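# Four arms sort items into sticker-colored containers

## Task

Put every item into the container whose color matches the color of the sticker on that item.

## Robot and tools

Robots: four identical i2rt Big YAM arms named arm1, arm2, arm3 and arm4. Each has six revolute joints, a two-finger gripper and a wrist camera (arm1_cam_wrist to arm4_cam_wrist). Four fixed room cameras watch the scene: cam_room_a1, cam_room_a2, cam_room_b1, cam_room_b2. Each hand reaches about 1.0 m from its joint1 axis.

Frame: one shared scene frame in metres, origin on the floor, +z up. Feet (base_link) sit at roughly arm1 (-0.644, +1.377, 0.914), arm2 (-0.655, -0.555, 0.928), arm3 (+0.651, -1.332, 0.868), arm4 (+0.648, +0.477, 0.879); each foot faces its own +x, given by the quaternion in the state. The "hand" point lies between the finger pads, about 1 cm short of the tips. Fingers point along the hand's +z and open along its y. hand_target is where the hand would be at the joint targets now held; printed positions may be off, more so at long reach.

move: one action for any subset of arms, plus optional "cameras" (list of camera names, "all", or [] for none; omitted means all). Each arm key (arm1..arm4) takes an object with:
- "joints": absolute targets by name, in radians for joint1_rad..joint6_rad and metres for gripper_m. Ranges: joint1 -2.879 to 2.879 (rotation about the foot, positive counter-clockwise seen from above, 0 along the foot's facing); joint2 0 to 3.141 (shoulder, 0 = upper arm pointing back, increasing lifts then reaches forward); joint3 0 to 3.019 (elbow, 0 = folded); joint4 -1.692 to 1.57 (hand pitch, positive tips fingers up); joint5 -1.57 to 1.57 (hand yaw, positive to the arm's right); joint6 -2.094 to 2.094 (hand roll, positive clockwise viewed from behind); gripper_m 0 to 0.093 (fingertip gap). Done tolerances are ±0.045, 0.14, 0.09, 0.055, 0.03, 0.035 rad and ±0.003 m.
- "target": an absolute hand pose, seven numbers [x, y, z, qw, qx, qy, qz], metres and a unit quaternion in the scene frame, same format as the "hand" line. The hand travels straight from its hand_target toward it. When "target" is given, "joints" may only contain gripper_m.
- "speed": top path speed in m/s, 0.002 to 0.5 (default 0.25); rotation capped at twice that in rad/s. Only allowed with "target".
Arms left out keep their previous commands. All motions in a call start at once; hand paths of one call finish together, paced by the slowest. Paths last 0.5 to 10 s; an action never exceeds 15 s. The controller clamps each step to within 100 mm and 20 degrees of the measured hand, and hands often land a centimetre or more away. Joint moves can make the hand sweep widely. Nothing avoids obstacles or other arms. Unknown keys make a call invalid; out-of-range values get it refused, and a refusal or stop cancels later move/wait/finished_scene calls in the same reply.

wait: {"seconds": 0 to 10, "cameras": as in move}. Commands nothing; returns state and images.
zoom_image: {"camera": name, "region": [x0, y0, x1, y1]} in pixels of that camera's latest image, top-left origin, at most 504 by 504; the camera must have been in the latest images.
read_manual: {"section": "licences"} returns licence text only.
finished_scene: {"scene": number}; ends the current scene permanently, so the sorting must already hold without the robots. The first scene is practice and may be skipped this way.

Results: each robot's state, images in the order of the "pictures" line. A "move" line lists each arm given motion with "done" or its worst status. Robots under "as last shown" were not commanded; their statuses read "not commanded". joint_status / hand_status: "off_target" (resting short, maybe still pushing), "time_out" (arm couldn't finish; joints keep nearby targets and keep pushing, listed in on_its_own; send a joint its reported position to relieve it), "not_followed" (a safety check withheld the command, reported as "joint command not followed" or "pose unreachable"; the arm may keep trying). on_its_own shows uncommanded behaviour; "held at" is a target, not a reading. Joint velocities are rad/s (gripper m/s); "within noise" means at rest. Joint torques (N m, arm joints only) include gravity, have per-arm offsets and noise; joints 3 and 4 wrap at ±28. MOTOR HOT appears at 85 °C; at 100 °C an OVER-TEMPERATURE FAULT drops that arm for 30-60 s or more, and its keys read "limit_stop_at_motor_heat"; resend targets afterwards.

Gripper: while firmly holding a rigid part gripper_m reads up to about 5 mm below its width (some read up to 2 mm above); closed on nothing it reads 0 to 0.003. For a light hold, command just under the first-contact reading; about 5 mm under (more for soft, small or round items) gives full force, roughly 50-64 N per pad. Soft items get crushed by small targets. Release by commanding a gap well above the reading.

The simulation keeps running while you think, with robots holding the last command. Avoid: dropping or releasing moving items, knocking anything off the work area or onto the floor (ends the scene), slams and hard pushes, any robot pressing hard on another (including one gripper closing on another's fingers), and prolonged stretched-out or stalled pushing that overheats motors. Arms can still collide despite the clearance check, especially grippers and wrist cameras. Occasionally loose objects get nudged by an outside push.

Each tool is called after ">>>" by a JSON object that holds its "method" and its "body", one argument or row to a line.

## Session

>>> {"method": "move", "body": {
  "arm1": {"joints":{"joint1_rad":1.5,"joint2_rad":1.2,"joint3_rad":1.4,"joint4_rad":-1.0,"joint5_rad":0,"joint6_rad":0}},
  "arm2": {"joints":{"joint1_rad":-1.68,"joint2_rad":1.2,"joint3_rad":1.4,"joint4_rad":-1.0,"joint5_rad":0,"joint6_rad":0}},
  "arm3": {"joints":{"joint1_rad":1.69,"joint2_rad":1.2,"joint3_rad":1.4,"joint4_rad":-1.0,"joint5_rad":0,"joint6_rad":0}},
  "arm4": {"joints":{"joint1_rad":-1.63,"joint2_rad":1.2,"joint3_rad":1.4,"joint4_rad":-1.0,"joint5_rad":0,"joint6_rad":0}}
}}

Scene clock: 1.93 s.
Joint torques (N m): arm1=[-1.73 -7.88 13.96 1.99 0.07 -0.02] | arm2=[1.03 -11.99 12.71 2.54 -0.07 0.19] | arm3=[1.49 -9.76 11.69 1.55 0.12 -0.11] | arm4=[1.38 -11.46 11.33 1.52 0.07 -0.08]
Motor temperatures (°C): arm1=[21 23 27 23 21 21 21] | arm2=[23 24 26 22 22 20 23] | arm3=[24 23 24 23 24 23 23] | arm4=[22 22 24 22 24 21 24]
Heat: arm1: hottest joint3_rad 27 °C; arm2: hottest joint3_rad 26 °C; arm3: hottest joint1_rad 24 °C; arm4: hottest joint3_rad 24 °C.
move: arm1 done; arm2 done; arm3 done; arm4 done
Joint velocities: within noise
arm1.joint_positions: joint1_rad=+1.501 joint2_rad=+1.211 joint3_rad=+1.375 joint4_rad=-1.014 joint5_rad=-0.002 joint6_rad=+0.007 gripper_m=+0.09399
arm1.joint_status: all done
arm1.hand: x=-1.1287 y=+1.3767 z=+1.3081 quat_wxyz=(+0.001, +0.933, -0.003, -0.360) (m; scene frame)
arm1.hand_target: x=-1.1310 y=+1.3776 z=+1.3291 quat_wxyz=(-0.001, +0.924, +0.000, -0.383) (m; scene frame)
arm1.hand_status: not commanded
arm2.joint_positions: joint1_rad=-1.685 joint2_rad=+1.210 joint3_rad=+1.387 joint4_rad=-1.010 joint5_rad=+0.002 joint6_rad=-0.013 gripper_m=+0.09398
arm2.joint_status: all done
arm2.hand: x=-1.1490 y=-0.5574 z=+1.3210 quat_wxyz=(+0.004, -0.933, -0.008, +0.359) (m; scene frame)
arm2.hand_target: x=-1.1494 y=-0.5599 z=+1.3348 quat_wxyz=(+0.000, -0.927, -0.004, +0.375) (m; scene frame)
arm2.hand_status: not commanded
arm3.joint_positions: joint1_rad=+1.686 joint2_rad=+1.195 joint3_rad=+1.375 joint4_rad=-1.004 joint5_rad=-0.003 joint6_rad=+0.006 gripper_m=+0.09398
arm3.joint_status: all done
arm3.hand: x=+1.1393 y=-1.3289 z=+1.2641 quat_wxyz=(-0.366, -0.003, -0.931, +0.005) (m; scene frame)
arm3.hand_target: x=+1.1442 y=-1.3272 z=+1.2755 quat_wxyz=(-0.376, +0.002, -0.926, +0.007) (m; scene frame)
arm3.hand_status: not commanded
arm4.joint_positions: joint1_rad=-1.635 joint2_rad=+1.212 joint3_rad=+1.370 joint4_rad=-1.011 joint5_rad=+0.001 joint6_rad=+0.014 gripper_m=+0.09398
arm4.joint_status: all done
arm4.hand: x=+1.1409 y=+0.4739 z=+1.2605 quat_wxyz=(-0.349, -0.010, -0.937, +0.001) (m; scene frame)
arm4.hand_target: x=+1.1434 y=+0.4769 z=+1.2841 quat_wxyz=(-0.374, -0.001, -0.928, +0.002) (m; scene frame)
arm4.hand_status: not commanded
pictures: arm1_cam_wrist, arm2_cam_wrist, arm3_cam_wrist, arm4_cam_wrist, cam_room_a1, cam_room_a2, cam_room_b1, cam_room_b2
Images, in order (width x height): arm1_cam_wrist 672x504, arm2_cam_wrist 672x504, arm3_cam_wrist 672x504, arm4_cam_wrist 672x504, cam_room_a1 672x504, cam_room_a2 672x504, cam_room_b1 672x504, cam_room_b2 672x504.

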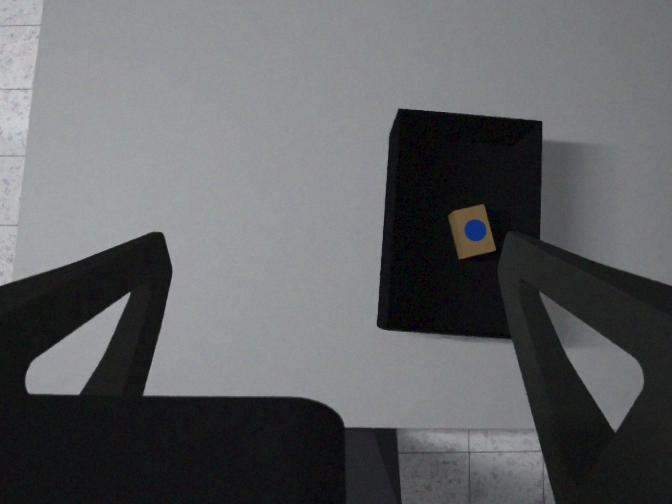

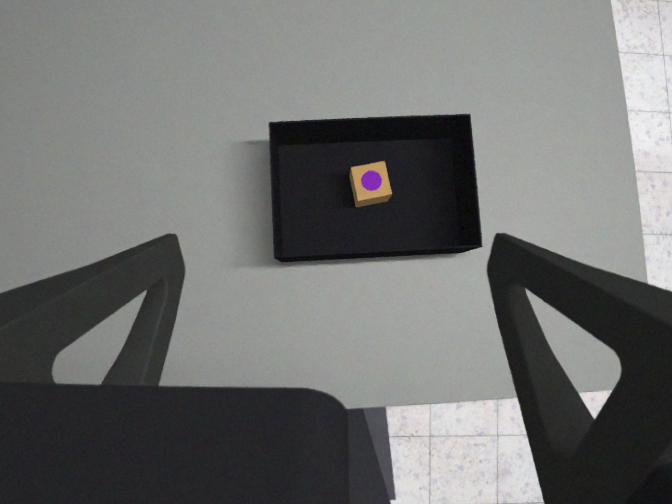

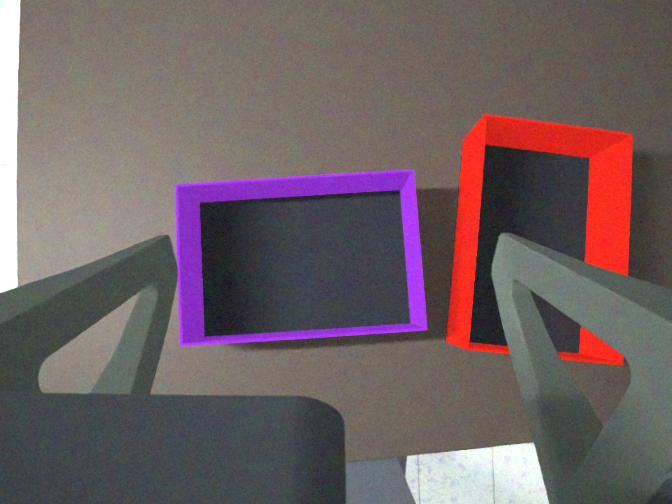

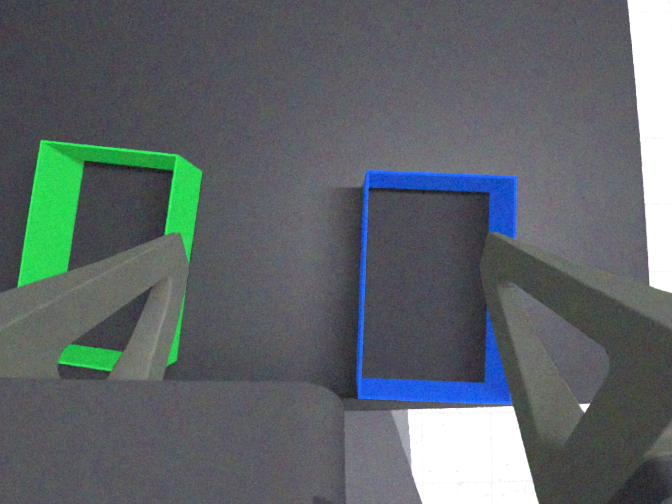

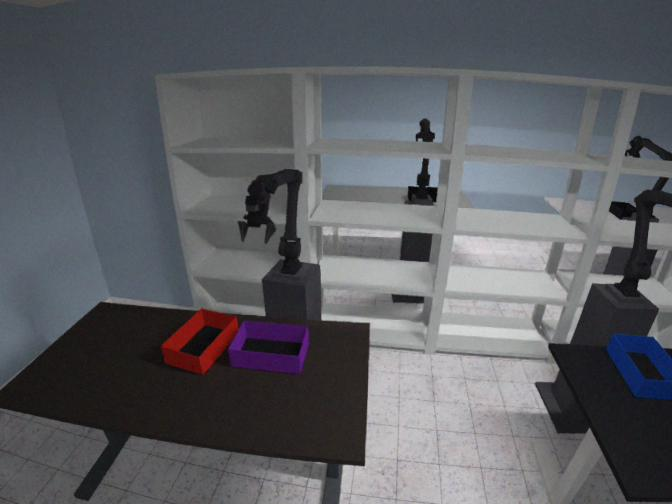

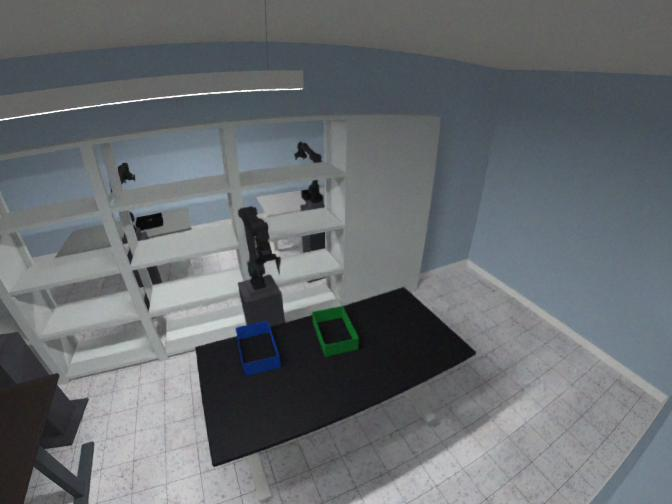

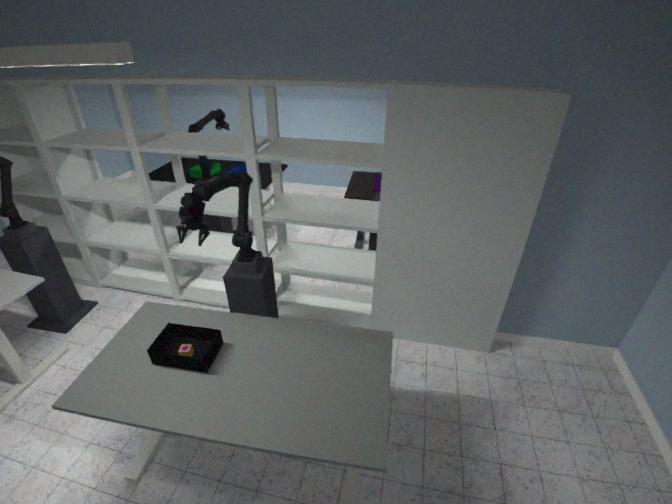

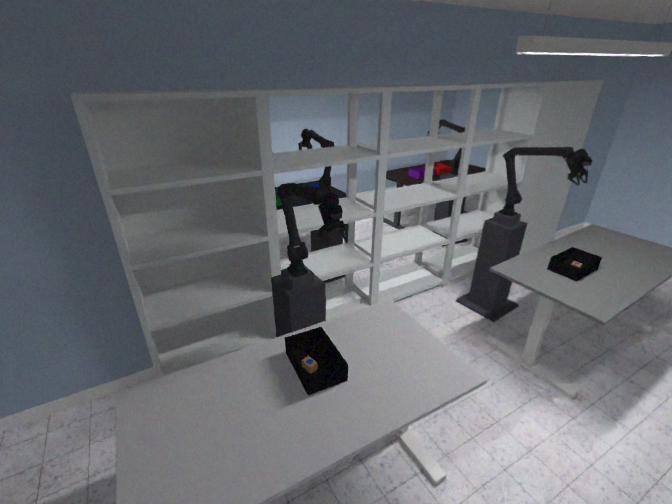

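>>> {"method": "move", "body": {
  "arm1": {"target":[-1.24,1.58,0.86,0.0159,0.984,0.1209,-0.1295],"speed":0.35},
  "arm2": {"target":[-1.335,-0.503,0.86,0.0189,0.9726,0.0851,-0.2156],"speed":0.35},
  "arm3": {"joints":{"joint1_rad":-1.995,"joint2_rad":0.37,"joint3_rad":0.566,"joint4_rad":-0.53}},
  "arm4": {"joints":{"joint1_rad":0.93,"joint2_rad":0.37,"joint3_rad":0.566,"joint4_rad":-0.53}},
  "cameras": ["arm1_cam_wrist","arm2_cam_wrist"]
}}

Scene clock: 35.53 s.
Joint torques (N m): arm1=[-1.61 -17.55 12.55 0.46 -0.11 -0.08] | arm2=[0.03 -21.42 12.38 1.94 -0.31 -0.08] | arm3=[0.44 0.26 10.07 2.48 -0.06 -0.11] | arm4=[1.03 0.03 10.33 2.13 0.14 -0.07]
Motor temperatures (°C): arm1=[21 24 31 23 21 21 21] | arm2=[23 25 32 22 22 20 23] | arm3=[24 24 28 23 24 23 23] | arm4=[22 22 33 22 24 21 24]
Heat: arm1: hottest joint3_rad 31 °C; arm2: hottest joint3_rad 32 °C; arm3: hottest joint3_rad 28 °C; arm4: hottest joint3_rad 33 °C.
move: arm1 off_target; arm2 off_target; arm3 done; arm4 done
Joint velocities: within noise
arm1.joint_positions: joint1_rad=+1.139 joint2_rad=+2.139 joint3_rad=+1.407 joint4_rad=-0.692 joint5_rad=-0.145 joint6_rad=-0.587 gripper_m=+0.09399
arm1.joint_status: not commanded
arm1.hand: x=-1.2170 y=+1.5689 z=+0.8400 quat_wxyz=(+0.029, +0.987, +0.117, -0.106) (m; scene frame)
arm1.hand_target: x=-1.2388 y=+1.5796 z=+0.8608 quat_wxyz=(+0.016, +0.984, +0.121, -0.130) (m; scene frame)
arm1.hand_status: off_target (0.032 m and 3.1 deg from the pose sent, 0.505 m and 30.7 deg at the start)
arm2.joint_positions: joint1_rad=-1.786 joint2_rad=+2.154 joint3_rad=+1.409 joint4_rad=-0.448 joint5_rad=-0.116 joint6_rad=-0.239 gripper_m=+0.09398
arm2.joint_status: not commanded
arm2.hand: x=-1.3118 y=-0.5101 z=+0.8499 quat_wxyz=(-0.023, -0.978, -0.080, +0.193) (m; scene frame)
arm2.hand_target: x=-1.3338 y=-0.5029 z=+0.8608 quat_wxyz=(-0.019, -0.973, -0.085, +0.216) (m; scene frame)
arm2.hand_status: off_target (0.026 m and 2.7 deg from the pose sent, 0.500 m and 19.4 deg at the start)
arm3.joint_positions: joint1_rad=-1.985 joint2_rad=+0.379 joint3_rad=+0.564 joint4_rad=-0.545 joint5_rad=+0.002 joint6_rad=+0.005 gripper_m=+0.09402
arm3.joint_status: all done
arm3.hand: x=+0.3923 y=-1.1734 z=+1.1823 quat_wxyz=(+0.144, -0.794, +0.224, +0.547) (m; scene frame)
arm3.hand_target: x=+0.3940 y=-1.1712 z=+1.1895 quat_wxyz=(+0.151, -0.786, +0.223, +0.556) (m; scene frame)
arm3.hand_status: not commanded
arm4.joint_positions: joint1_rad=+0.928 joint2_rad=+0.382 joint3_rad=+0.555 joint4_rad=-0.549 joint5_rad=-0.002 joint6_rad=+0.012 gripper_m=+0.09402
arm4.joint_status: all done
arm4.hand: x=+0.3988 y=+0.6449 z=+1.1897 quat_wxyz=(-0.156, +0.789, -0.245, -0.541) (m; scene frame)
arm4.hand_target: x=+0.3991 y=+0.6445 z=+1.2044 quat_wxyz=(-0.165, +0.779, -0.236, -0.557) (m; scene frame)
arm4.hand_status: not commanded
pictures: arm1_cam_wrist, arm2_cam_wrist
Images, in order (width x height): arm1_cam_wrist 672x504, arm2_cam_wrist 672x504.

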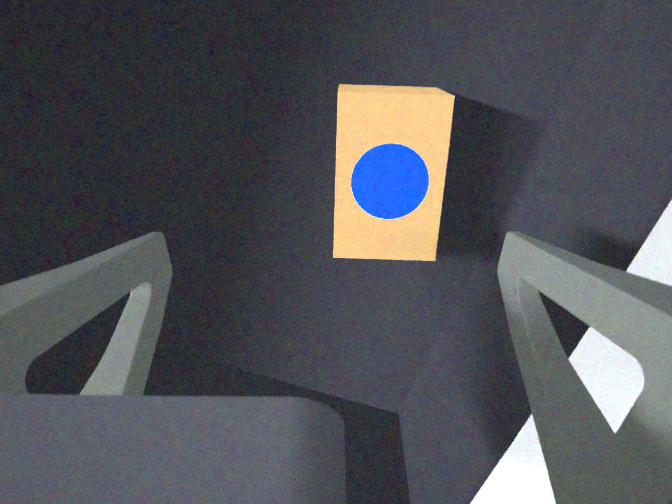

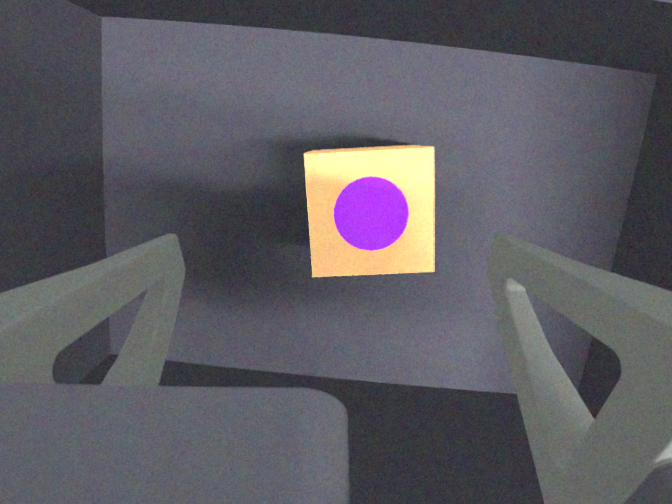

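>>> {"method": "move", "body": {
  "arm1": {"target":[-1.241,1.601,0.748,0.0159,0.984,0.1209,-0.1295],"speed":0.2},
  "arm2": {"target":[-1.336,-0.489,0.745,0.0245,0.97,0.1105,-0.215],"speed":0.2},
  "cameras": ["arm1_cam_wrist","arm2_cam_wrist"]
}}

Scene clock: 50.07 s.
Joint torques (N m): arm1=[-2.61 -18.37 10.81 1.1 -0.07 -0.06] | arm2=[0.09 -21.54 10.4 2.11 -0.33 -0.09] | arm3=[0.44 0.21 10.07 2.45 -0.07 -0.11] | arm4=[0.97 -0.5 10.36 2.1 0.14 -0.08]
Motor temperatures (°C): arm1=[21 25 33 23 21 21 21] | arm2=[23 26 33 22 22 20 23] | arm3=[24 23 28 23 24 23 23] | arm4=[22 22 33 22 24 21 24]
Heat: arm1: hottest joint3_rad 33 °C; arm2: hottest joint3_rad 33 °C; arm3: hottest joint3_rad 28 °C; arm4: hottest joint3_rad 33 °C.
move: arm1 off_target; arm2 off_target
Joint velocities: within noise
arm1.joint_positions: joint1_rad=+1.114 joint2_rad=+2.349 joint3_rad=+1.448 joint4_rad=-0.534 joint5_rad=-0.153 joint6_rad=-0.620 gripper_m=+0.09397
arm1.joint_status: not commanded
arm1.hand: x=-1.2172 y=+1.5834 z=+0.7350 quat_wxyz=(+0.032, +0.987, +0.120, -0.104) (m; scene frame)
arm1.hand_target: x=-1.2399 y=+1.6008 z=+0.7493 quat_wxyz=(+0.015, +0.984, +0.121, -0.130) (m; scene frame)
arm1.hand_status: off_target (0.032 m and 3.5 deg from the pose sent, 0.100 m and 3.1 deg at the start)
arm2.joint_positions: joint1_rad=-1.813 joint2_rad=+2.368 joint3_rad=+1.463 joint4_rad=-0.282 joint5_rad=-0.149 joint6_rad=-0.313 gripper_m=+0.09398
arm2.joint_status: not commanded
arm2.hand: x=-1.3202 y=-0.4963 z=+0.7469 quat_wxyz=(-0.028, -0.973, -0.106, +0.201) (m; scene frame)
arm2.hand_target: x=-1.3352 y=-0.4890 z=+0.7455 quat_wxyz=(-0.024, -0.970, -0.110, +0.215) (m; scene frame)
arm2.hand_status: off_target (0.018 m and 1.8 deg from the pose sent, 0.110 m and 4.3 deg at the start)
arm3.joint_positions: joint1_rad=-1.985 joint2_rad=+0.378 joint3_rad=+0.564 joint4_rad=-0.545 joint5_rad=+0.002 joint6_rad=+0.005 gripper_m=+0.09402
arm3.joint_status: not commanded
arm3.hand: x=+0.3924 y=-1.1734 z=+1.1824 quat_wxyz=(+0.144, -0.794, +0.224, +0.547) (m; scene frame)
arm3.hand_target: x=+0.3940 y=-1.1712 z=+1.1896 quat_wxyz=(+0.151, -0.786, +0.223, +0.556) (m; scene frame)
arm3.hand_status: not commanded
arm4: as last shown
arm4.hand: x=+0.3989 y=+0.6449 z=+1.1898 quat_wxyz=(-0.156, +0.789, -0.245, -0.541) (m; scene frame)
arm4.hand_target: x=+0.3992 y=+0.6445 z=+1.2044 quat_wxyz=(-0.165, +0.779, -0.236, -0.557) (m; scene frame)
pictures: arm1_cam_wrist, arm2_cam_wrist
Images, in order (width x height): arm1_cam_wrist 672x504, arm2_cam_wrist 672x504.

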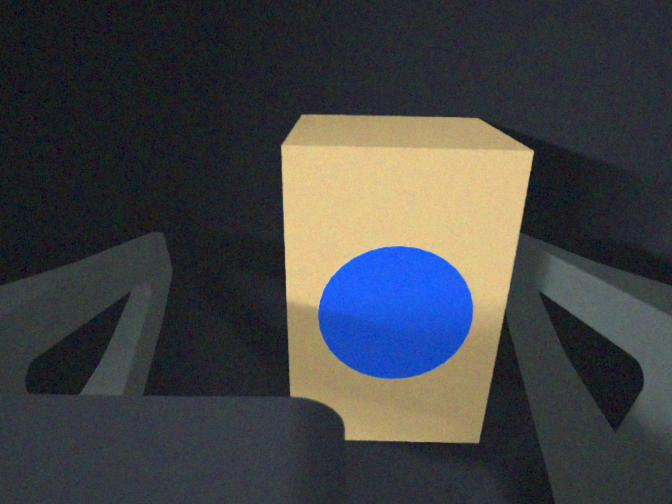

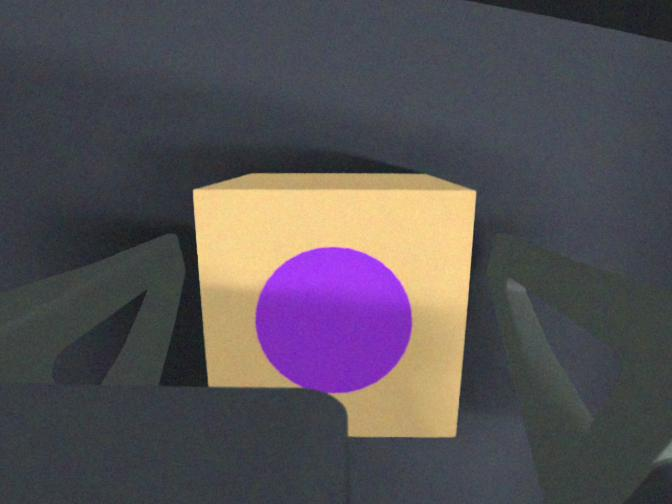

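>>> {"method": "move", "body": {
  "arm1": {"joints":{"gripper_m":0.042}},
  "arm2": {"joints":{"gripper_m":0.047}},
  "cameras": ["arm1_cam_wrist","arm2_cam_wrist"]
}}

>>> {"method": "move", "body": {
  "arm1": {"target":[-1.18,1.57,0.98,0.0159,0.984,0.1209,-0.1295],"speed":0.4},
  "arm2": {"target":[-1.26,-0.495,0.98,0.0245,0.97,0.1105,-0.215],"speed":0.4},
  "cameras": ["arm1_cam_wrist","arm2_cam_wrist"]
}}

Scene clock: 56.40 s.
Joint torques (N m): arm1=[-3.14 -18.61 10.82 1.11 -0.11 -0.01] | arm2=[-0.03 -21.54 10.41 2.11 -0.33 -0.07] | arm3=[0.62 0.26 10.06 2.45 -0.07 -0.11] | arm4=[0.85 -0.21 10.3 2.14 0.14 -0.07]
Motor temperatures (°C): arm1=[21 26 33 23 21 21 21] | arm2=[23 26 32 22 22 20 23] | arm3=[24 23 28 23 24 23 23] | arm4=[22 22 33 22 24 21 24]
Heat: arm1: hottest joint3_rad 33 °C; arm2: hottest joint3_rad 32 °C; arm3: hottest joint3_rad 28 °C; arm4: hottest joint3_rad 33 °C.
move: arm1 done; arm2 off_target
Joint velocities: within noise
arm1.joint_positions: joint1_rad=+1.113 joint2_rad=+2.349 joint3_rad=+1.448 joint4_rad=-0.533 joint5_rad=-0.152 joint6_rad=-0.620 gripper_m=+0.04397
arm1.joint_status: all done
arm1.hand: x=-1.2175 y=+1.5844 z=+0.7352 quat_wxyz=(+0.031, +0.987, +0.120, -0.104) (m; scene frame)
arm1.hand_target: x=-1.2399 y=+1.6007 z=+0.7493 quat_wxyz=(+0.016, +0.984, +0.121, -0.129) (m; scene frame)
arm1.hand_status: not commanded
arm2.joint_positions: joint1_rad=-1.813 joint2_rad=+2.368 joint3_rad=+1.463 joint4_rad=-0.282 joint5_rad=-0.149 joint6_rad=-0.314 gripper_m=+0.05281
arm2.joint_status: gripper_m off_target (ended at +0.05285, target +0.04700)
arm2.hand: x=-1.3202 y=-0.4965 z=+0.7470 quat_wxyz=(-0.029, -0.973, -0.107, +0.201) (m; scene frame)
arm2.hand_target: x=-1.3352 y=-0.4891 z=+0.7455 quat_wxyz=(-0.024, -0.970, -0.111, +0.215) (m; scene frame)
arm2.hand_status: not commanded
arm3, arm4: as last shown
arm4.hand_target: x=+0.3991 y=+0.6445 z=+1.2044 quat_wxyz=(-0.165, +0.779, -0.236, -0.557) (m; scene frame)
pictures: arm1_cam_wrist, arm2_cam_wrist
Images, in order (width x height): arm1_cam_wrist 672x504, arm2_cam_wrist 672x504.

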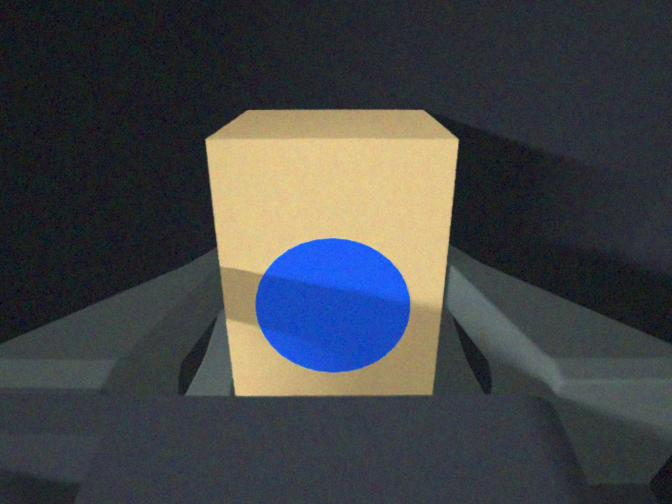

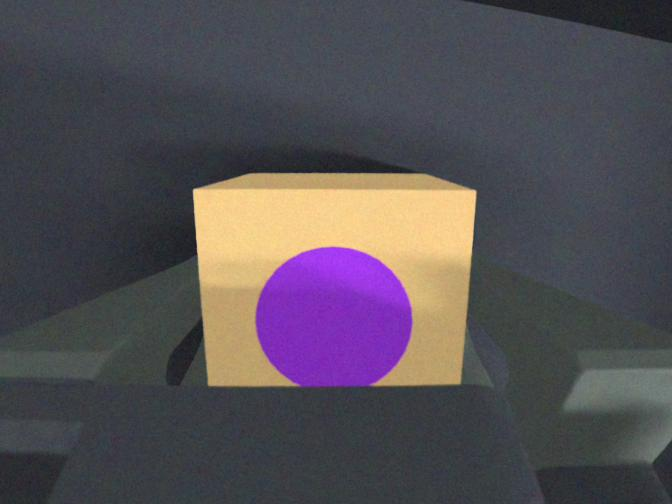

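Scene clock: 57.90 s.
Joint torques (N m): arm1=[-1.9 -13.86 9.91 0.53 -0.04 0.04] | arm2=[-0.03 -17.08 9.28 1.17 -0.32 -0.09] | arm3=[0.62 0.21 10.11 2.45 -0.06 -0.11] | arm4=[0.73 0.15 10.41 2.11 0.14 -0.09]
Motor temperatures (°C): arm1=[21 26 33 23 21 21 21] | arm2=[23 26 32 22 22 20 23] | arm3=[24 23 28 23 24 23 23] | arm4=[22 22 33 22 24 21 24]
Heat: arm1: hottest joint3_rad 33 °C; arm2: hottest joint3_rad 32 °C; arm3: hottest joint3_rad 28 °C; arm4: hottest joint3_rad 33 °C.
move: arm1 done; arm2 off_target
Joint velocities: within noise
arm1.joint_positions: joint1_rad=+1.113 joint2_rad=+1.827 joint3_rad=+1.337 joint4_rad=-0.868 joint5_rad=-0.152 joint6_rad=-0.620 gripper_m=+0.04397
arm1.joint_status: not commanded
arm1.hand: x=-1.1814 y=+1.5706 z=+0.9841 quat_wxyz=(+0.013, +0.983, +0.123, -0.136) (m; scene frame)
arm1.hand_target: x=-1.1799 y=+1.5699 z=+0.9799 quat_wxyz=(+0.016, +0.984, +0.121, -0.129) (m; scene frame)
arm1.hand_status: done (0.004 m and 0.9 deg from the pose sent, 0.248 m and 3.4 deg at the start)
arm2.joint_positions: joint1_rad=-1.821 joint2_rad=+1.809 joint3_rad=+1.282 joint4_rad=-0.590 joint5_rad=-0.154 joint6_rad=-0.321 gripper_m=+0.05281
arm2.joint_status: not commanded
arm2.hand: x=-1.2673 y=-0.4993 z=+0.9981 quat_wxyz=(-0.021, -0.966, -0.108, +0.234) (m; scene frame)
arm2.hand_target: x=-1.2598 y=-0.4951 z=+0.9805 quat_wxyz=(-0.025, -0.970, -0.110, +0.215) (m; scene frame)
arm2.hand_status: off_target (0.020 m and 2.3 deg from the pose sent, 0.241 m and 1.8 deg at the start)
arm3, arm4: as last shown
pictures: arm1_cam_wrist, arm2_cam_wrist
Images, in order (width x height): arm1_cam_wrist 672x504, arm2_cam_wrist 672x504.

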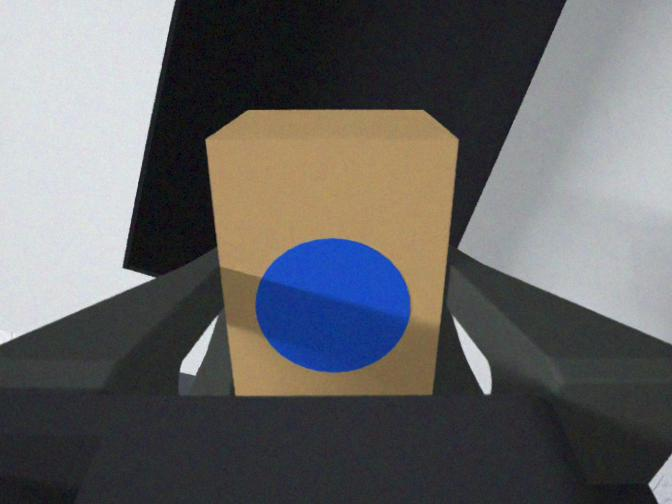

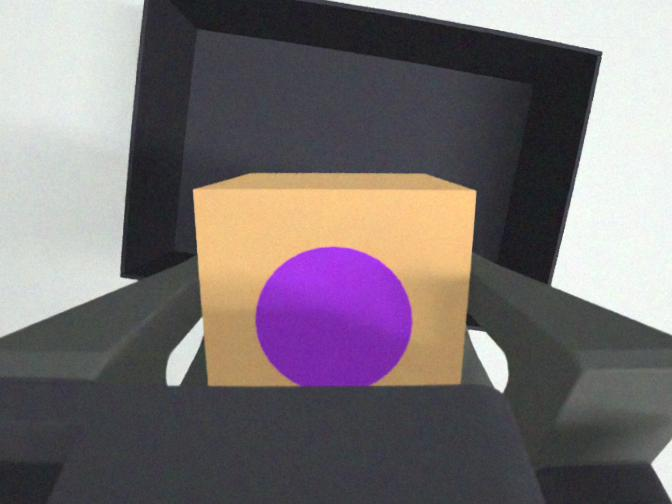

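>>> {"method": "move", "body": {
  "arm1": {"joints":{"joint1_rad":-2.27,"joint2_rad":0.3,"joint3_rad":0.4,"joint4_rad":-0.45,"joint5_rad":0,"joint6_rad":0,"gripper_m":0.036}},
  "arm2": {"joints":{"joint1_rad":0.925,"joint2_rad":0.3,"joint3_rad":0.4,"joint4_rad":-0.45,"joint5_rad":0,"joint6_rad":0}},
  "cameras": ["cam_room_b2"]
}}

Scene clock: 68.47 s.
Joint torques (N m): arm1=[-2.55 3.02 12.6 2.32 -0.05 0.1] | arm2=[0.97 -0.09 11.11 2.86 0.15 0.22] | arm3=[0.73 0.09 10.09 2.45 -0.06 -0.11] | arm4=[0.79 -0.38 10.48 2.09 0.15 -0.08]
Motor temperatures (°C): arm1=[21 26 32 23 21 21 22] | arm2=[23 26 32 22 22 20 23] | arm3=[24 23 28 23 24 23 23] | arm4=[22 22 33 22 24 21 24]
Heat: arm1: hottest joint3_rad 32 °C; arm2: hottest joint3_rad 32 °C; arm3: hottest joint3_rad 28 °C; arm4: hottest joint3_rad 33 °C.
move: arm1 off_target; arm2 done
Joint velocities: within noise
arm1.joint_positions: joint1_rad=-2.265 joint2_rad=+0.302 joint3_rad=+0.395 joint4_rad=-0.467 joint5_rad=+0.002 joint6_rad=-0.007 gripper_m=+0.04394
arm1.joint_status: gripper_m off_target (ended at +0.04394, target +0.03600); the others done
arm1.hand: x=-0.4054 y=+1.2064 z=+1.1635 quat_wxyz=(-0.529, -0.251, -0.791, +0.177) (m; scene frame)
arm1.hand_target: x=-0.4048 y=+1.2045 z=+1.1710 quat_wxyz=(-0.538, -0.253, -0.783, +0.179) (m; scene frame)
arm1.hand_status: not commanded
arm2.joint_positions: joint1_rad=+0.922 joint2_rad=+0.306 joint3_rad=+0.412 joint4_rad=-0.457 joint5_rad=-0.004 joint6_rad=-0.015 gripper_m=+0.05287
arm2.joint_status: all done
arm2.hand: x=-0.4039 y=-0.7041 z=+1.1932 quat_wxyz=(-0.552, -0.209, -0.793, +0.152) (m; scene frame)
arm2.hand_target: x=-0.4044 y=-0.7034 z=+1.1890 quat_wxyz=(-0.553, -0.215, -0.791, +0.148) (m; scene frame)
arm2.hand_status: not commanded
arm3, arm4: as last shown
pictures: cam_room_b2
Images, in order (width x height): cam_room_b2 672x504.

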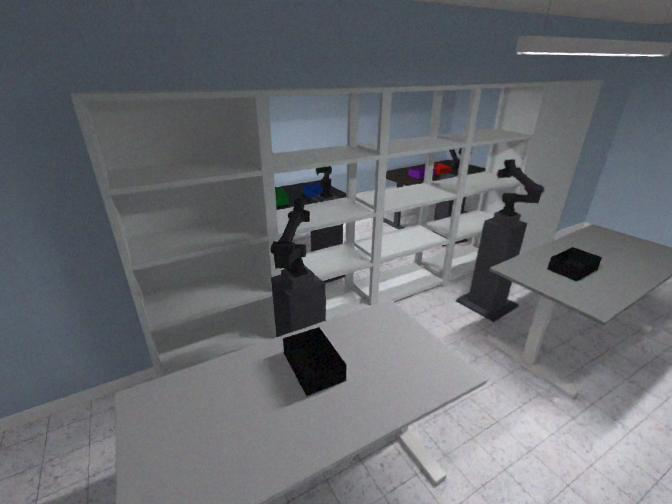

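>>> {"method": "move", "body": {
  "arm1": {"target":[-0.02,0.92,1.095,0.124,0.308,0.9423,-0.0405],"speed":0.35},
  "arm2": {"target":[-0.03,-0.92,1.085,0.1925,0.2561,0.9459,-0.0521],"speed":0.35},
  "cameras": []
}}

>>> {"method": "move", "body": {
  "arm1": {"target":[-0.02,0.92,1.045,0.124,0.308,0.9423,-0.0405],"speed":0.1},
  "arm2": {"target":[-0.03,-0.92,1.035,0.1925,0.2561,0.9459,-0.0521],"speed":0.1},
  "cameras": ["arm1_cam_wrist","arm2_cam_wrist"]
}}

Scene clock: 79.47 s.
Joint torques (N m): arm1=[-2.67 -21.77 16.87 0.36 -0.03 0.09] | arm2=[1.32 -22.01 16.5 0.95 0.12 0.22] | arm3=[0.67 0.15 10.09 2.43 -0.06 -0.11] | arm4=[0.67 -0.32 10.4 2.13 0.13 -0.06]
Motor temperatures (°C): arm1=[21 25 33 23 21 21 22] | arm2=[23 26 32 22 22 20 24] | arm3=[24 23 28 23 24 23 23] | arm4=[22 22 33 22 24 21 24]
Heat: arm1: hottest joint3_rad 33 °C; arm2: hottest joint3_rad 32 °C; arm3: hottest joint3_rad 28 °C; arm4: hottest joint3_rad 33 °C.
move: arm1 off_target; arm2 off_target
Joint velocities: within noise
arm1.joint_positions: joint1_rad=-2.265 joint2_rad=+2.296 joint3_rad=+2.393 joint4_rad=-1.442 joint5_rad=-0.006 joint6_rad=-0.007 gripper_m=+0.04394
arm1.joint_status: not commanded
arm1.hand: x=-0.0257 y=+0.9328 z=+1.0695 quat_wxyz=(-0.100, -0.302, -0.947, +0.033) (m; scene frame)
arm1.hand_target: x=-0.0214 y=+0.9209 z=+1.0950 quat_wxyz=(-0.125, -0.308, -0.942, +0.041) (m; scene frame)
arm1.hand_status: off_target (0.029 m and 3.0 deg from the pose sent, 0.485 m and 52.8 deg at the start)
arm2.joint_positions: joint1_rad=+0.922 joint2_rad=+2.009 joint3_rad=+1.804 joint4_rad=-1.002 joint5_rad=+0.001 joint6_rad=-0.014 gripper_m=+0.05287
arm2.joint_status: not commanded
arm2.hand: x=-0.0479 y=-0.9142 z=+1.0650 quat_wxyz=(-0.174, -0.253, -0.951, +0.048) (m; scene frame)
arm2.hand_target: x=-0.0313 y=-0.9192 z=+1.0852 quat_wxyz=(-0.193, -0.256, -0.946, +0.052) (m; scene frame)
arm2.hand_status: off_target (0.027 m and 2.2 deg from the pose sent, 0.445 m and 46.9 deg at the start)
arm3, arm4: as last shown
pictures: none
No camera images: "cameras" was empty.

Scene clock: 80.60 s.
Joint torques (N m): arm1=[-2.26 -22.3 11.52 1.37 -0.03 0.09] | arm2=[1.38 -21.36 9.84 2.43 0.15 0.22] | arm3=[0.56 0.21 10.09 2.44 -0.07 -0.11] | arm4=[0.91 -0.32 10.26 2.11 0.16 -0.07]
Motor temperatures (°C): arm1=[21 25 33 23 21 21 22] | arm2=[23 26 32 22 22 20 24] | arm3=[24 23 28 23 24 23 23] | arm4=[22 22 33 22 24 21 24]
Heat: arm1: hottest joint3_rad 33 °C; arm2: hottest joint3_rad 32 °C; arm3: hottest joint3_rad 28 °C; arm4: hottest joint3_rad 33 °C.
move: arm1 off_target; arm2 off_target
Joint velocities: within noise
arm1.joint_positions: joint1_rad=-2.265 joint2_rad=+2.296 joint3_rad=+2.304 joint4_rad=-1.332 joint5_rad=-0.006 joint6_rad=-0.007 gripper_m=+0.04394
arm1.joint_status: not commanded
arm1.hand: x=-0.0206 y=+0.9288 z=+1.0367 quat_wxyz=(-0.110, -0.302, -0.946, +0.037) (m; scene frame)
arm1.hand_target: x=-0.0202 y=+0.9200 z=+1.0452 quat_wxyz=(-0.124, -0.308, -0.942, +0.041) (m; scene frame)
arm1.hand_status: off_target (0.012 m and 1.8 deg from the pose sent, 0.028 m and 3.0 deg at the start)
arm2.joint_positions: joint1_rad=+0.922 joint2_rad=+2.028 joint3_rad=+1.804 joint4_rad=-0.924 joint5_rad=+0.001 joint6_rad=-0.014 gripper_m=+0.05287
arm2.joint_status: not commanded
arm2.hand: x=-0.0326 y=-0.9232 z=+1.0588 quat_wxyz=(-0.202, -0.251, -0.945, +0.055) (m; scene frame)
arm2.hand_target: x=-0.0307 y=-0.9197 z=+1.0353 quat_wxyz=(-0.192, -0.256, -0.946, +0.052) (m; scene frame)
arm2.hand_status: off_target (0.024 m and 1.3 deg from the pose sent, 0.035 m and 2.3 deg at the start)
arm3, arm4: as last shown
arm4.hand_target: x=+0.3991 y=+0.6445 z=+1.2043 quat_wxyz=(-0.165, +0.779, -0.236, -0.557) (m; scene frame)
pictures: arm1_cam_wrist, arm2_cam_wrist
Images, in order (width x height): arm1_cam_wrist 672x504, arm2_cam_wrist 672x504.

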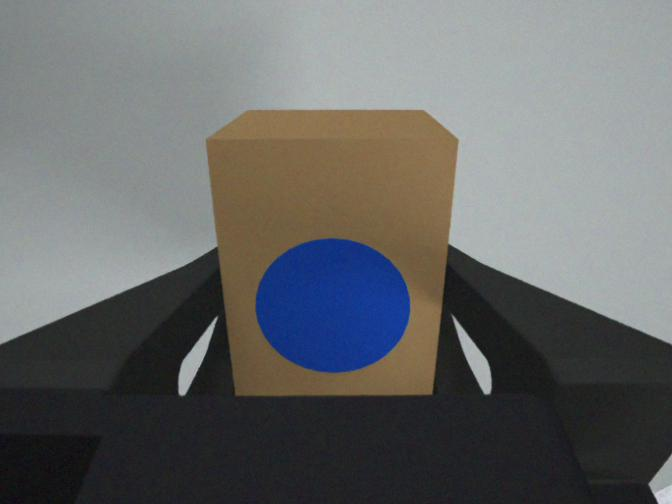

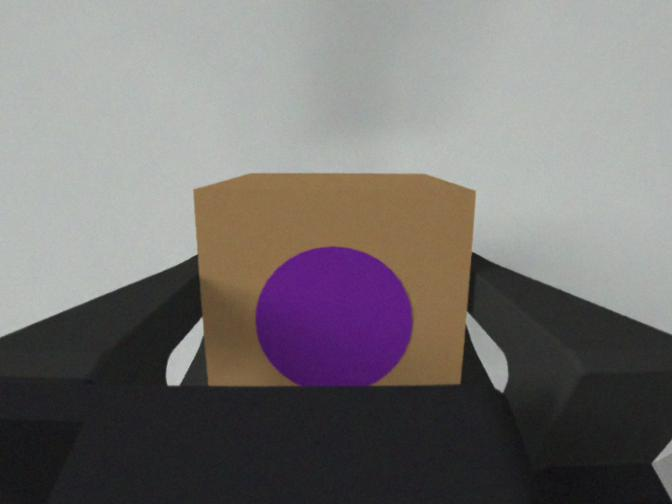

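>>> {"method": "move", "body": {
  "arm1": {"target":[-0.02,0.92,1.02,0.124,0.308,0.9423,-0.0405],"speed":0.08},
  "arm2": {"target":[-0.03,-0.92,1.018,0.1925,0.2561,0.9459,-0.0521],"speed":0.08},
  "cameras": ["arm1_cam_wrist","arm2_cam_wrist"]
}}

Scene clock: 85.30 s.
Joint torques (N m): arm1=[-2.61 -21.48 11.28 1.52 -0.02 0.09] | arm2=[1.38 -21.25 10.09 2.39 0.14 0.21] | arm3=[0.62 0.03 10.09 2.47 -0.07 -0.1] | arm4=[0.85 -0.85 10.41 2.13 0.16 -0.08]
Motor temperatures (°C): arm1=[21 25 34 23 21 21 22] | arm2=[23 26 32 22 22 20 24] | arm3=[24 23 28 23 24 23 23] | arm4=[22 22 33 22 24 21 24]
Heat: arm1: hottest joint3_rad 34 °C; arm2: hottest joint3_rad 32 °C; arm3: hottest joint3_rad 28 °C; arm4: hottest joint3_rad 33 °C.
move: arm1 done; arm2 off_target
Joint velocities: within noise
arm1.joint_positions: joint1_rad=-2.265 joint2_rad=+2.296 joint3_rad=+2.247 joint4_rad=-1.269 joint5_rad=-0.006 joint6_rad=-0.007 gripper_m=+0.04394
arm1.joint_status: not commanded
arm1.hand: x=-0.0202 y=+0.9284 z=+1.0152 quat_wxyz=(-0.113, -0.302, -0.946, +0.037) (m; scene frame)
arm1.hand_target: x=-0.0202 y=+0.9200 z=+1.0201 quat_wxyz=(-0.124, -0.308, -0.942, +0.041) (m; scene frame)
arm1.hand_status: done (0.010 m and 1.6 deg from the pose sent, 0.019 m and 1.9 deg at the start)
arm2.joint_positions: joint1_rad=+0.922 joint2_rad=+2.041 joint3_rad=+1.775 joint4_rad=-0.886 joint5_rad=+0.001 joint6_rad=-0.014 gripper_m=+0.05287
arm2.joint_status: not commanded
arm2.hand: x=-0.0330 y=-0.9228 z=+1.0405 quat_wxyz=(-0.201, -0.251, -0.945, +0.055) (m; scene frame)
arm2.hand_target: x=-0.0307 y=-0.9197 z=+1.0183 quat_wxyz=(-0.192, -0.256, -0.946, +0.052) (m; scene frame)
arm2.hand_status: off_target (0.023 m and 1.1 deg from the pose sent, 0.041 m and 1.3 deg at the start)
arm3, arm4: as last shown
pictures: arm1_cam_wrist, arm2_cam_wrist
Images, in order (width x height): arm1_cam_wrist 672x504, arm2_cam_wrist 672x504.

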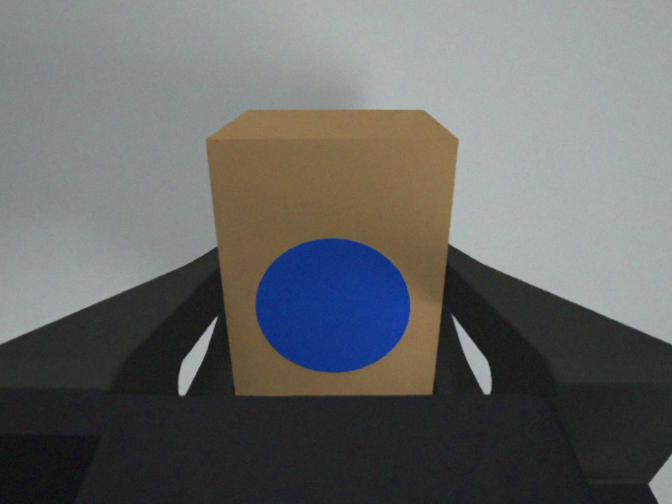

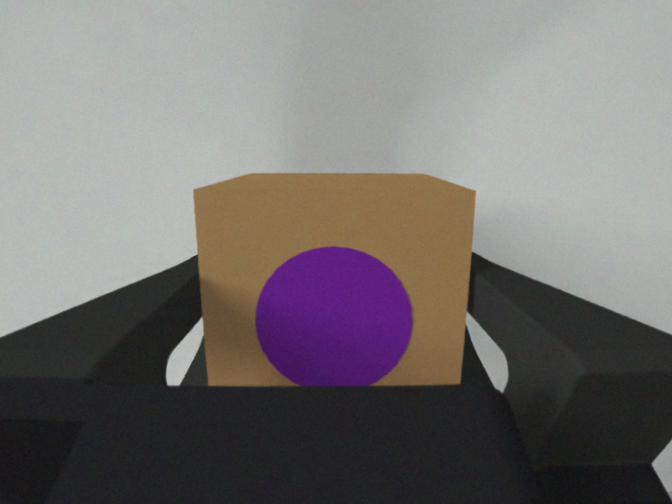

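Near contact; small final steps.

>>> {"method": "move", "body": {
  "arm1": {"target":[-0.02,0.92,1.008,0.124,0.308,0.9423,-0.0405],"speed":0.06},
  "arm2": {"target":[-0.03,-0.92,1.003,0.1925,0.2561,0.9459,-0.0521],"speed":0.06},
  "cameras": []
}}

>>> {"method": "move", "body": {
  "arm1": {"target":[-0.02,0.92,0.998,0.124,0.308,0.9423,-0.0405],"speed":0.06},
  "arm2": {"target":[-0.03,-0.92,0.992,0.1925,0.2561,0.9459,-0.0521],"speed":0.06},
  "cameras": ["arm1_cam_wrist","arm2_cam_wrist"]
}}

Scene clock: 90.67 s.
Joint torques (N m): arm1=[-2.61 -21.95 10.99 1.54 0.03 0.08] | arm2=[1.2 -21.48 10 2.39 0.14 0.2] | arm3=[0.62 0.15 10.11 2.48 -0.05 -0.11] | arm4=[0.56 -0.21 10.44 2.06 0.12 -0.08]
Motor temperatures (°C): arm1=[21 25 34 23 21 21 22] | arm2=[23 26 32 22 22 20 24] | arm3=[24 23 28 23 24 23 23] | arm4=[22 22 34 22 24 21 24]
Heat: arm1: hottest joint3_rad 34 °C; arm2: hottest joint3_rad 32 °C; arm3: hottest joint3_rad 28 °C; arm4: hottest joint3_rad 34 °C.
move: arm1 done; arm2 off_target
Joint velocities: within noise
arm1.joint_positions: joint1_rad=-2.265 joint2_rad=+2.296 joint3_rad=+2.224 joint4_rad=-1.241 joint5_rad=-0.006 joint6_rad=-0.007 gripper_m=+0.04394
arm1.joint_status: not commanded
arm1.hand: x=-0.0197 y=+0.9279 z=+1.0068 quat_wxyz=(-0.116, -0.302, -0.946, +0.038) (m; scene frame)
arm1.hand_target: x=-0.0201 y=+0.9200 z=+1.0082 quat_wxyz=(-0.124, -0.308, -0.942, +0.041) (m; scene frame)
arm1.hand_status: done (0.008 m and 1.3 deg from the pose sent, 0.011 m and 1.6 deg at the start)
arm2.joint_positions: joint1_rad=+0.922 joint2_rad=+2.054 joint3_rad=+1.756 joint4_rad=-0.854 joint5_rad=+0.001 joint6_rad=-0.014 gripper_m=+0.05287
arm2.joint_status: not commanded
arm2.hand: x=-0.0325 y=-0.9230 z=+1.0256 quat_wxyz=(-0.201, -0.251, -0.945, +0.055) (m; scene frame)
arm2.hand_target: x=-0.0307 y=-0.9197 z=+1.0034 quat_wxyz=(-0.192, -0.256, -0.946, +0.052) (m; scene frame)
arm2.hand_status: off_target (0.023 m and 1.1 deg from the pose sent, 0.038 m and 1.1 deg at the start)
arm3: as last shown
arm4.joint_positions: joint1_rad=+0.928 joint2_rad=+0.382 joint3_rad=+0.555 joint4_rad=-0.549 joint5_rad=-0.002 joint6_rad=+0.012 gripper_m=+0.09402
arm4.joint_status: not commanded
arm4.hand: x=+0.3989 y=+0.6449 z=+1.1898 quat_wxyz=(-0.156, +0.789, -0.245, -0.541) (m; scene frame)
arm4.hand_target: x=+0.3991 y=+0.6445 z=+1.2043 quat_wxyz=(-0.165, +0.779, -0.236, -0.557) (m; scene frame)
arm4.hand_status: not commanded
pictures: none
No camera images: "cameras" was empty.

Scene clock: 91.63 s.
Joint torques (N m): arm1=[-2.2 -21.48 9.73 1.68 -0.03 0.07] | arm2=[1.26 -21.13 9.78 2.4 0.14 0.2] | arm3=[0.5 0.15 10.07 2.47 -0.06 -0.11] | arm4=[0.85 -0.15 10.22 2.03 0.13 -0.08]
Motor temperatures (°C): arm1=[21 25 34 23 21 21 22] | arm2=[23 26 32 22 22 20 24] | arm3=[24 23 28 23 24 23 23] | arm4=[22 22 34 22 24 21 24]
Heat: arm1: hottest joint3_rad 34 °C; arm2: hottest joint3_rad 32 °C; arm3: hottest joint3_rad 28 °C; arm4: hottest joint3_rad 34 °C.
move: arm1 done; arm2 off_target
Joint velocities: within noise
arm1.joint_positions: joint1_rad=-2.265 joint2_rad=+2.296 joint3_rad=+2.219 joint4_rad=-1.224 joint5_rad=-0.007 joint6_rad=-0.007 gripper_m=+0.04394
arm1.joint_status: not commanded
arm1.hand: x=-0.0175 y=+0.9266 z=+1.0055 quat_wxyz=(-0.121, -0.301, -0.945, +0.040) (m; scene frame)
arm1.hand_target: x=-0.0202 y=+0.9200 z=+0.9982 quat_wxyz=(-0.124, -0.308, -0.942, +0.041) (m; scene frame)
arm1.hand_status: done (0.010 m and 0.9 deg from the pose sent, 0.012 m and 1.3 deg at the start)
arm2.joint_positions: joint1_rad=+0.922 joint2_rad=+2.060 joint3_rad=+1.743 joint4_rad=-0.829 joint5_rad=+0.001 joint6_rad=-0.013 gripper_m=+0.05287
arm2.joint_status: not commanded
arm2.hand: x=-0.0317 y=-0.9235 z=+1.0177 quat_wxyz=(-0.203, -0.251, -0.945, +0.056) (m; scene frame)
arm2.hand_target: x=-0.0309 y=-0.9196 z=+0.9922 quat_wxyz=(-0.192, -0.256, -0.946, +0.052) (m; scene frame)
arm2.hand_status: off_target (0.026 m and 1.4 deg from the pose sent, 0.034 m and 1.1 deg at the start)
arm3.joint_positions: joint1_rad=-1.985 joint2_rad=+0.378 joint3_rad=+0.564 joint4_rad=-0.545 joint5_rad=+0.002 joint6_rad=+0.005 gripper_m=+0.09402
arm3.joint_status: not commanded
arm3.hand: x=+0.3924 y=-1.1734 z=+1.1824 quat_wxyz=(+0.144, -0.794, +0.224, +0.547) (m; scene frame)
arm3.hand_target: x=+0.3940 y=-1.1712 z=+1.1896 quat_wxyz=(+0.151, -0.786, +0.223, +0.556) (m; scene frame)
arm3.hand_status: not commanded
arm4: as last shown
pictures: arm1_cam_wrist, arm2_cam_wrist
Images, in order (width x height): arm1_cam_wrist 672x504, arm2_cam_wrist 672x504.

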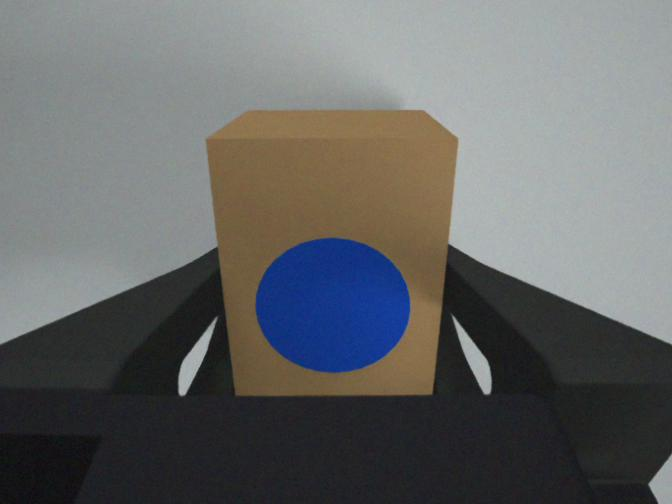

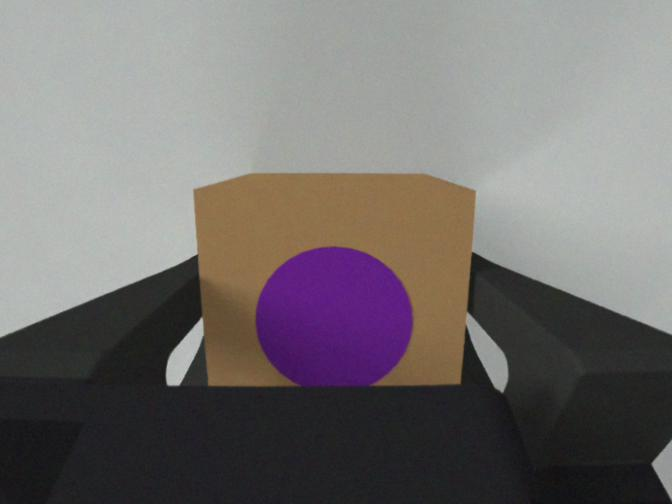

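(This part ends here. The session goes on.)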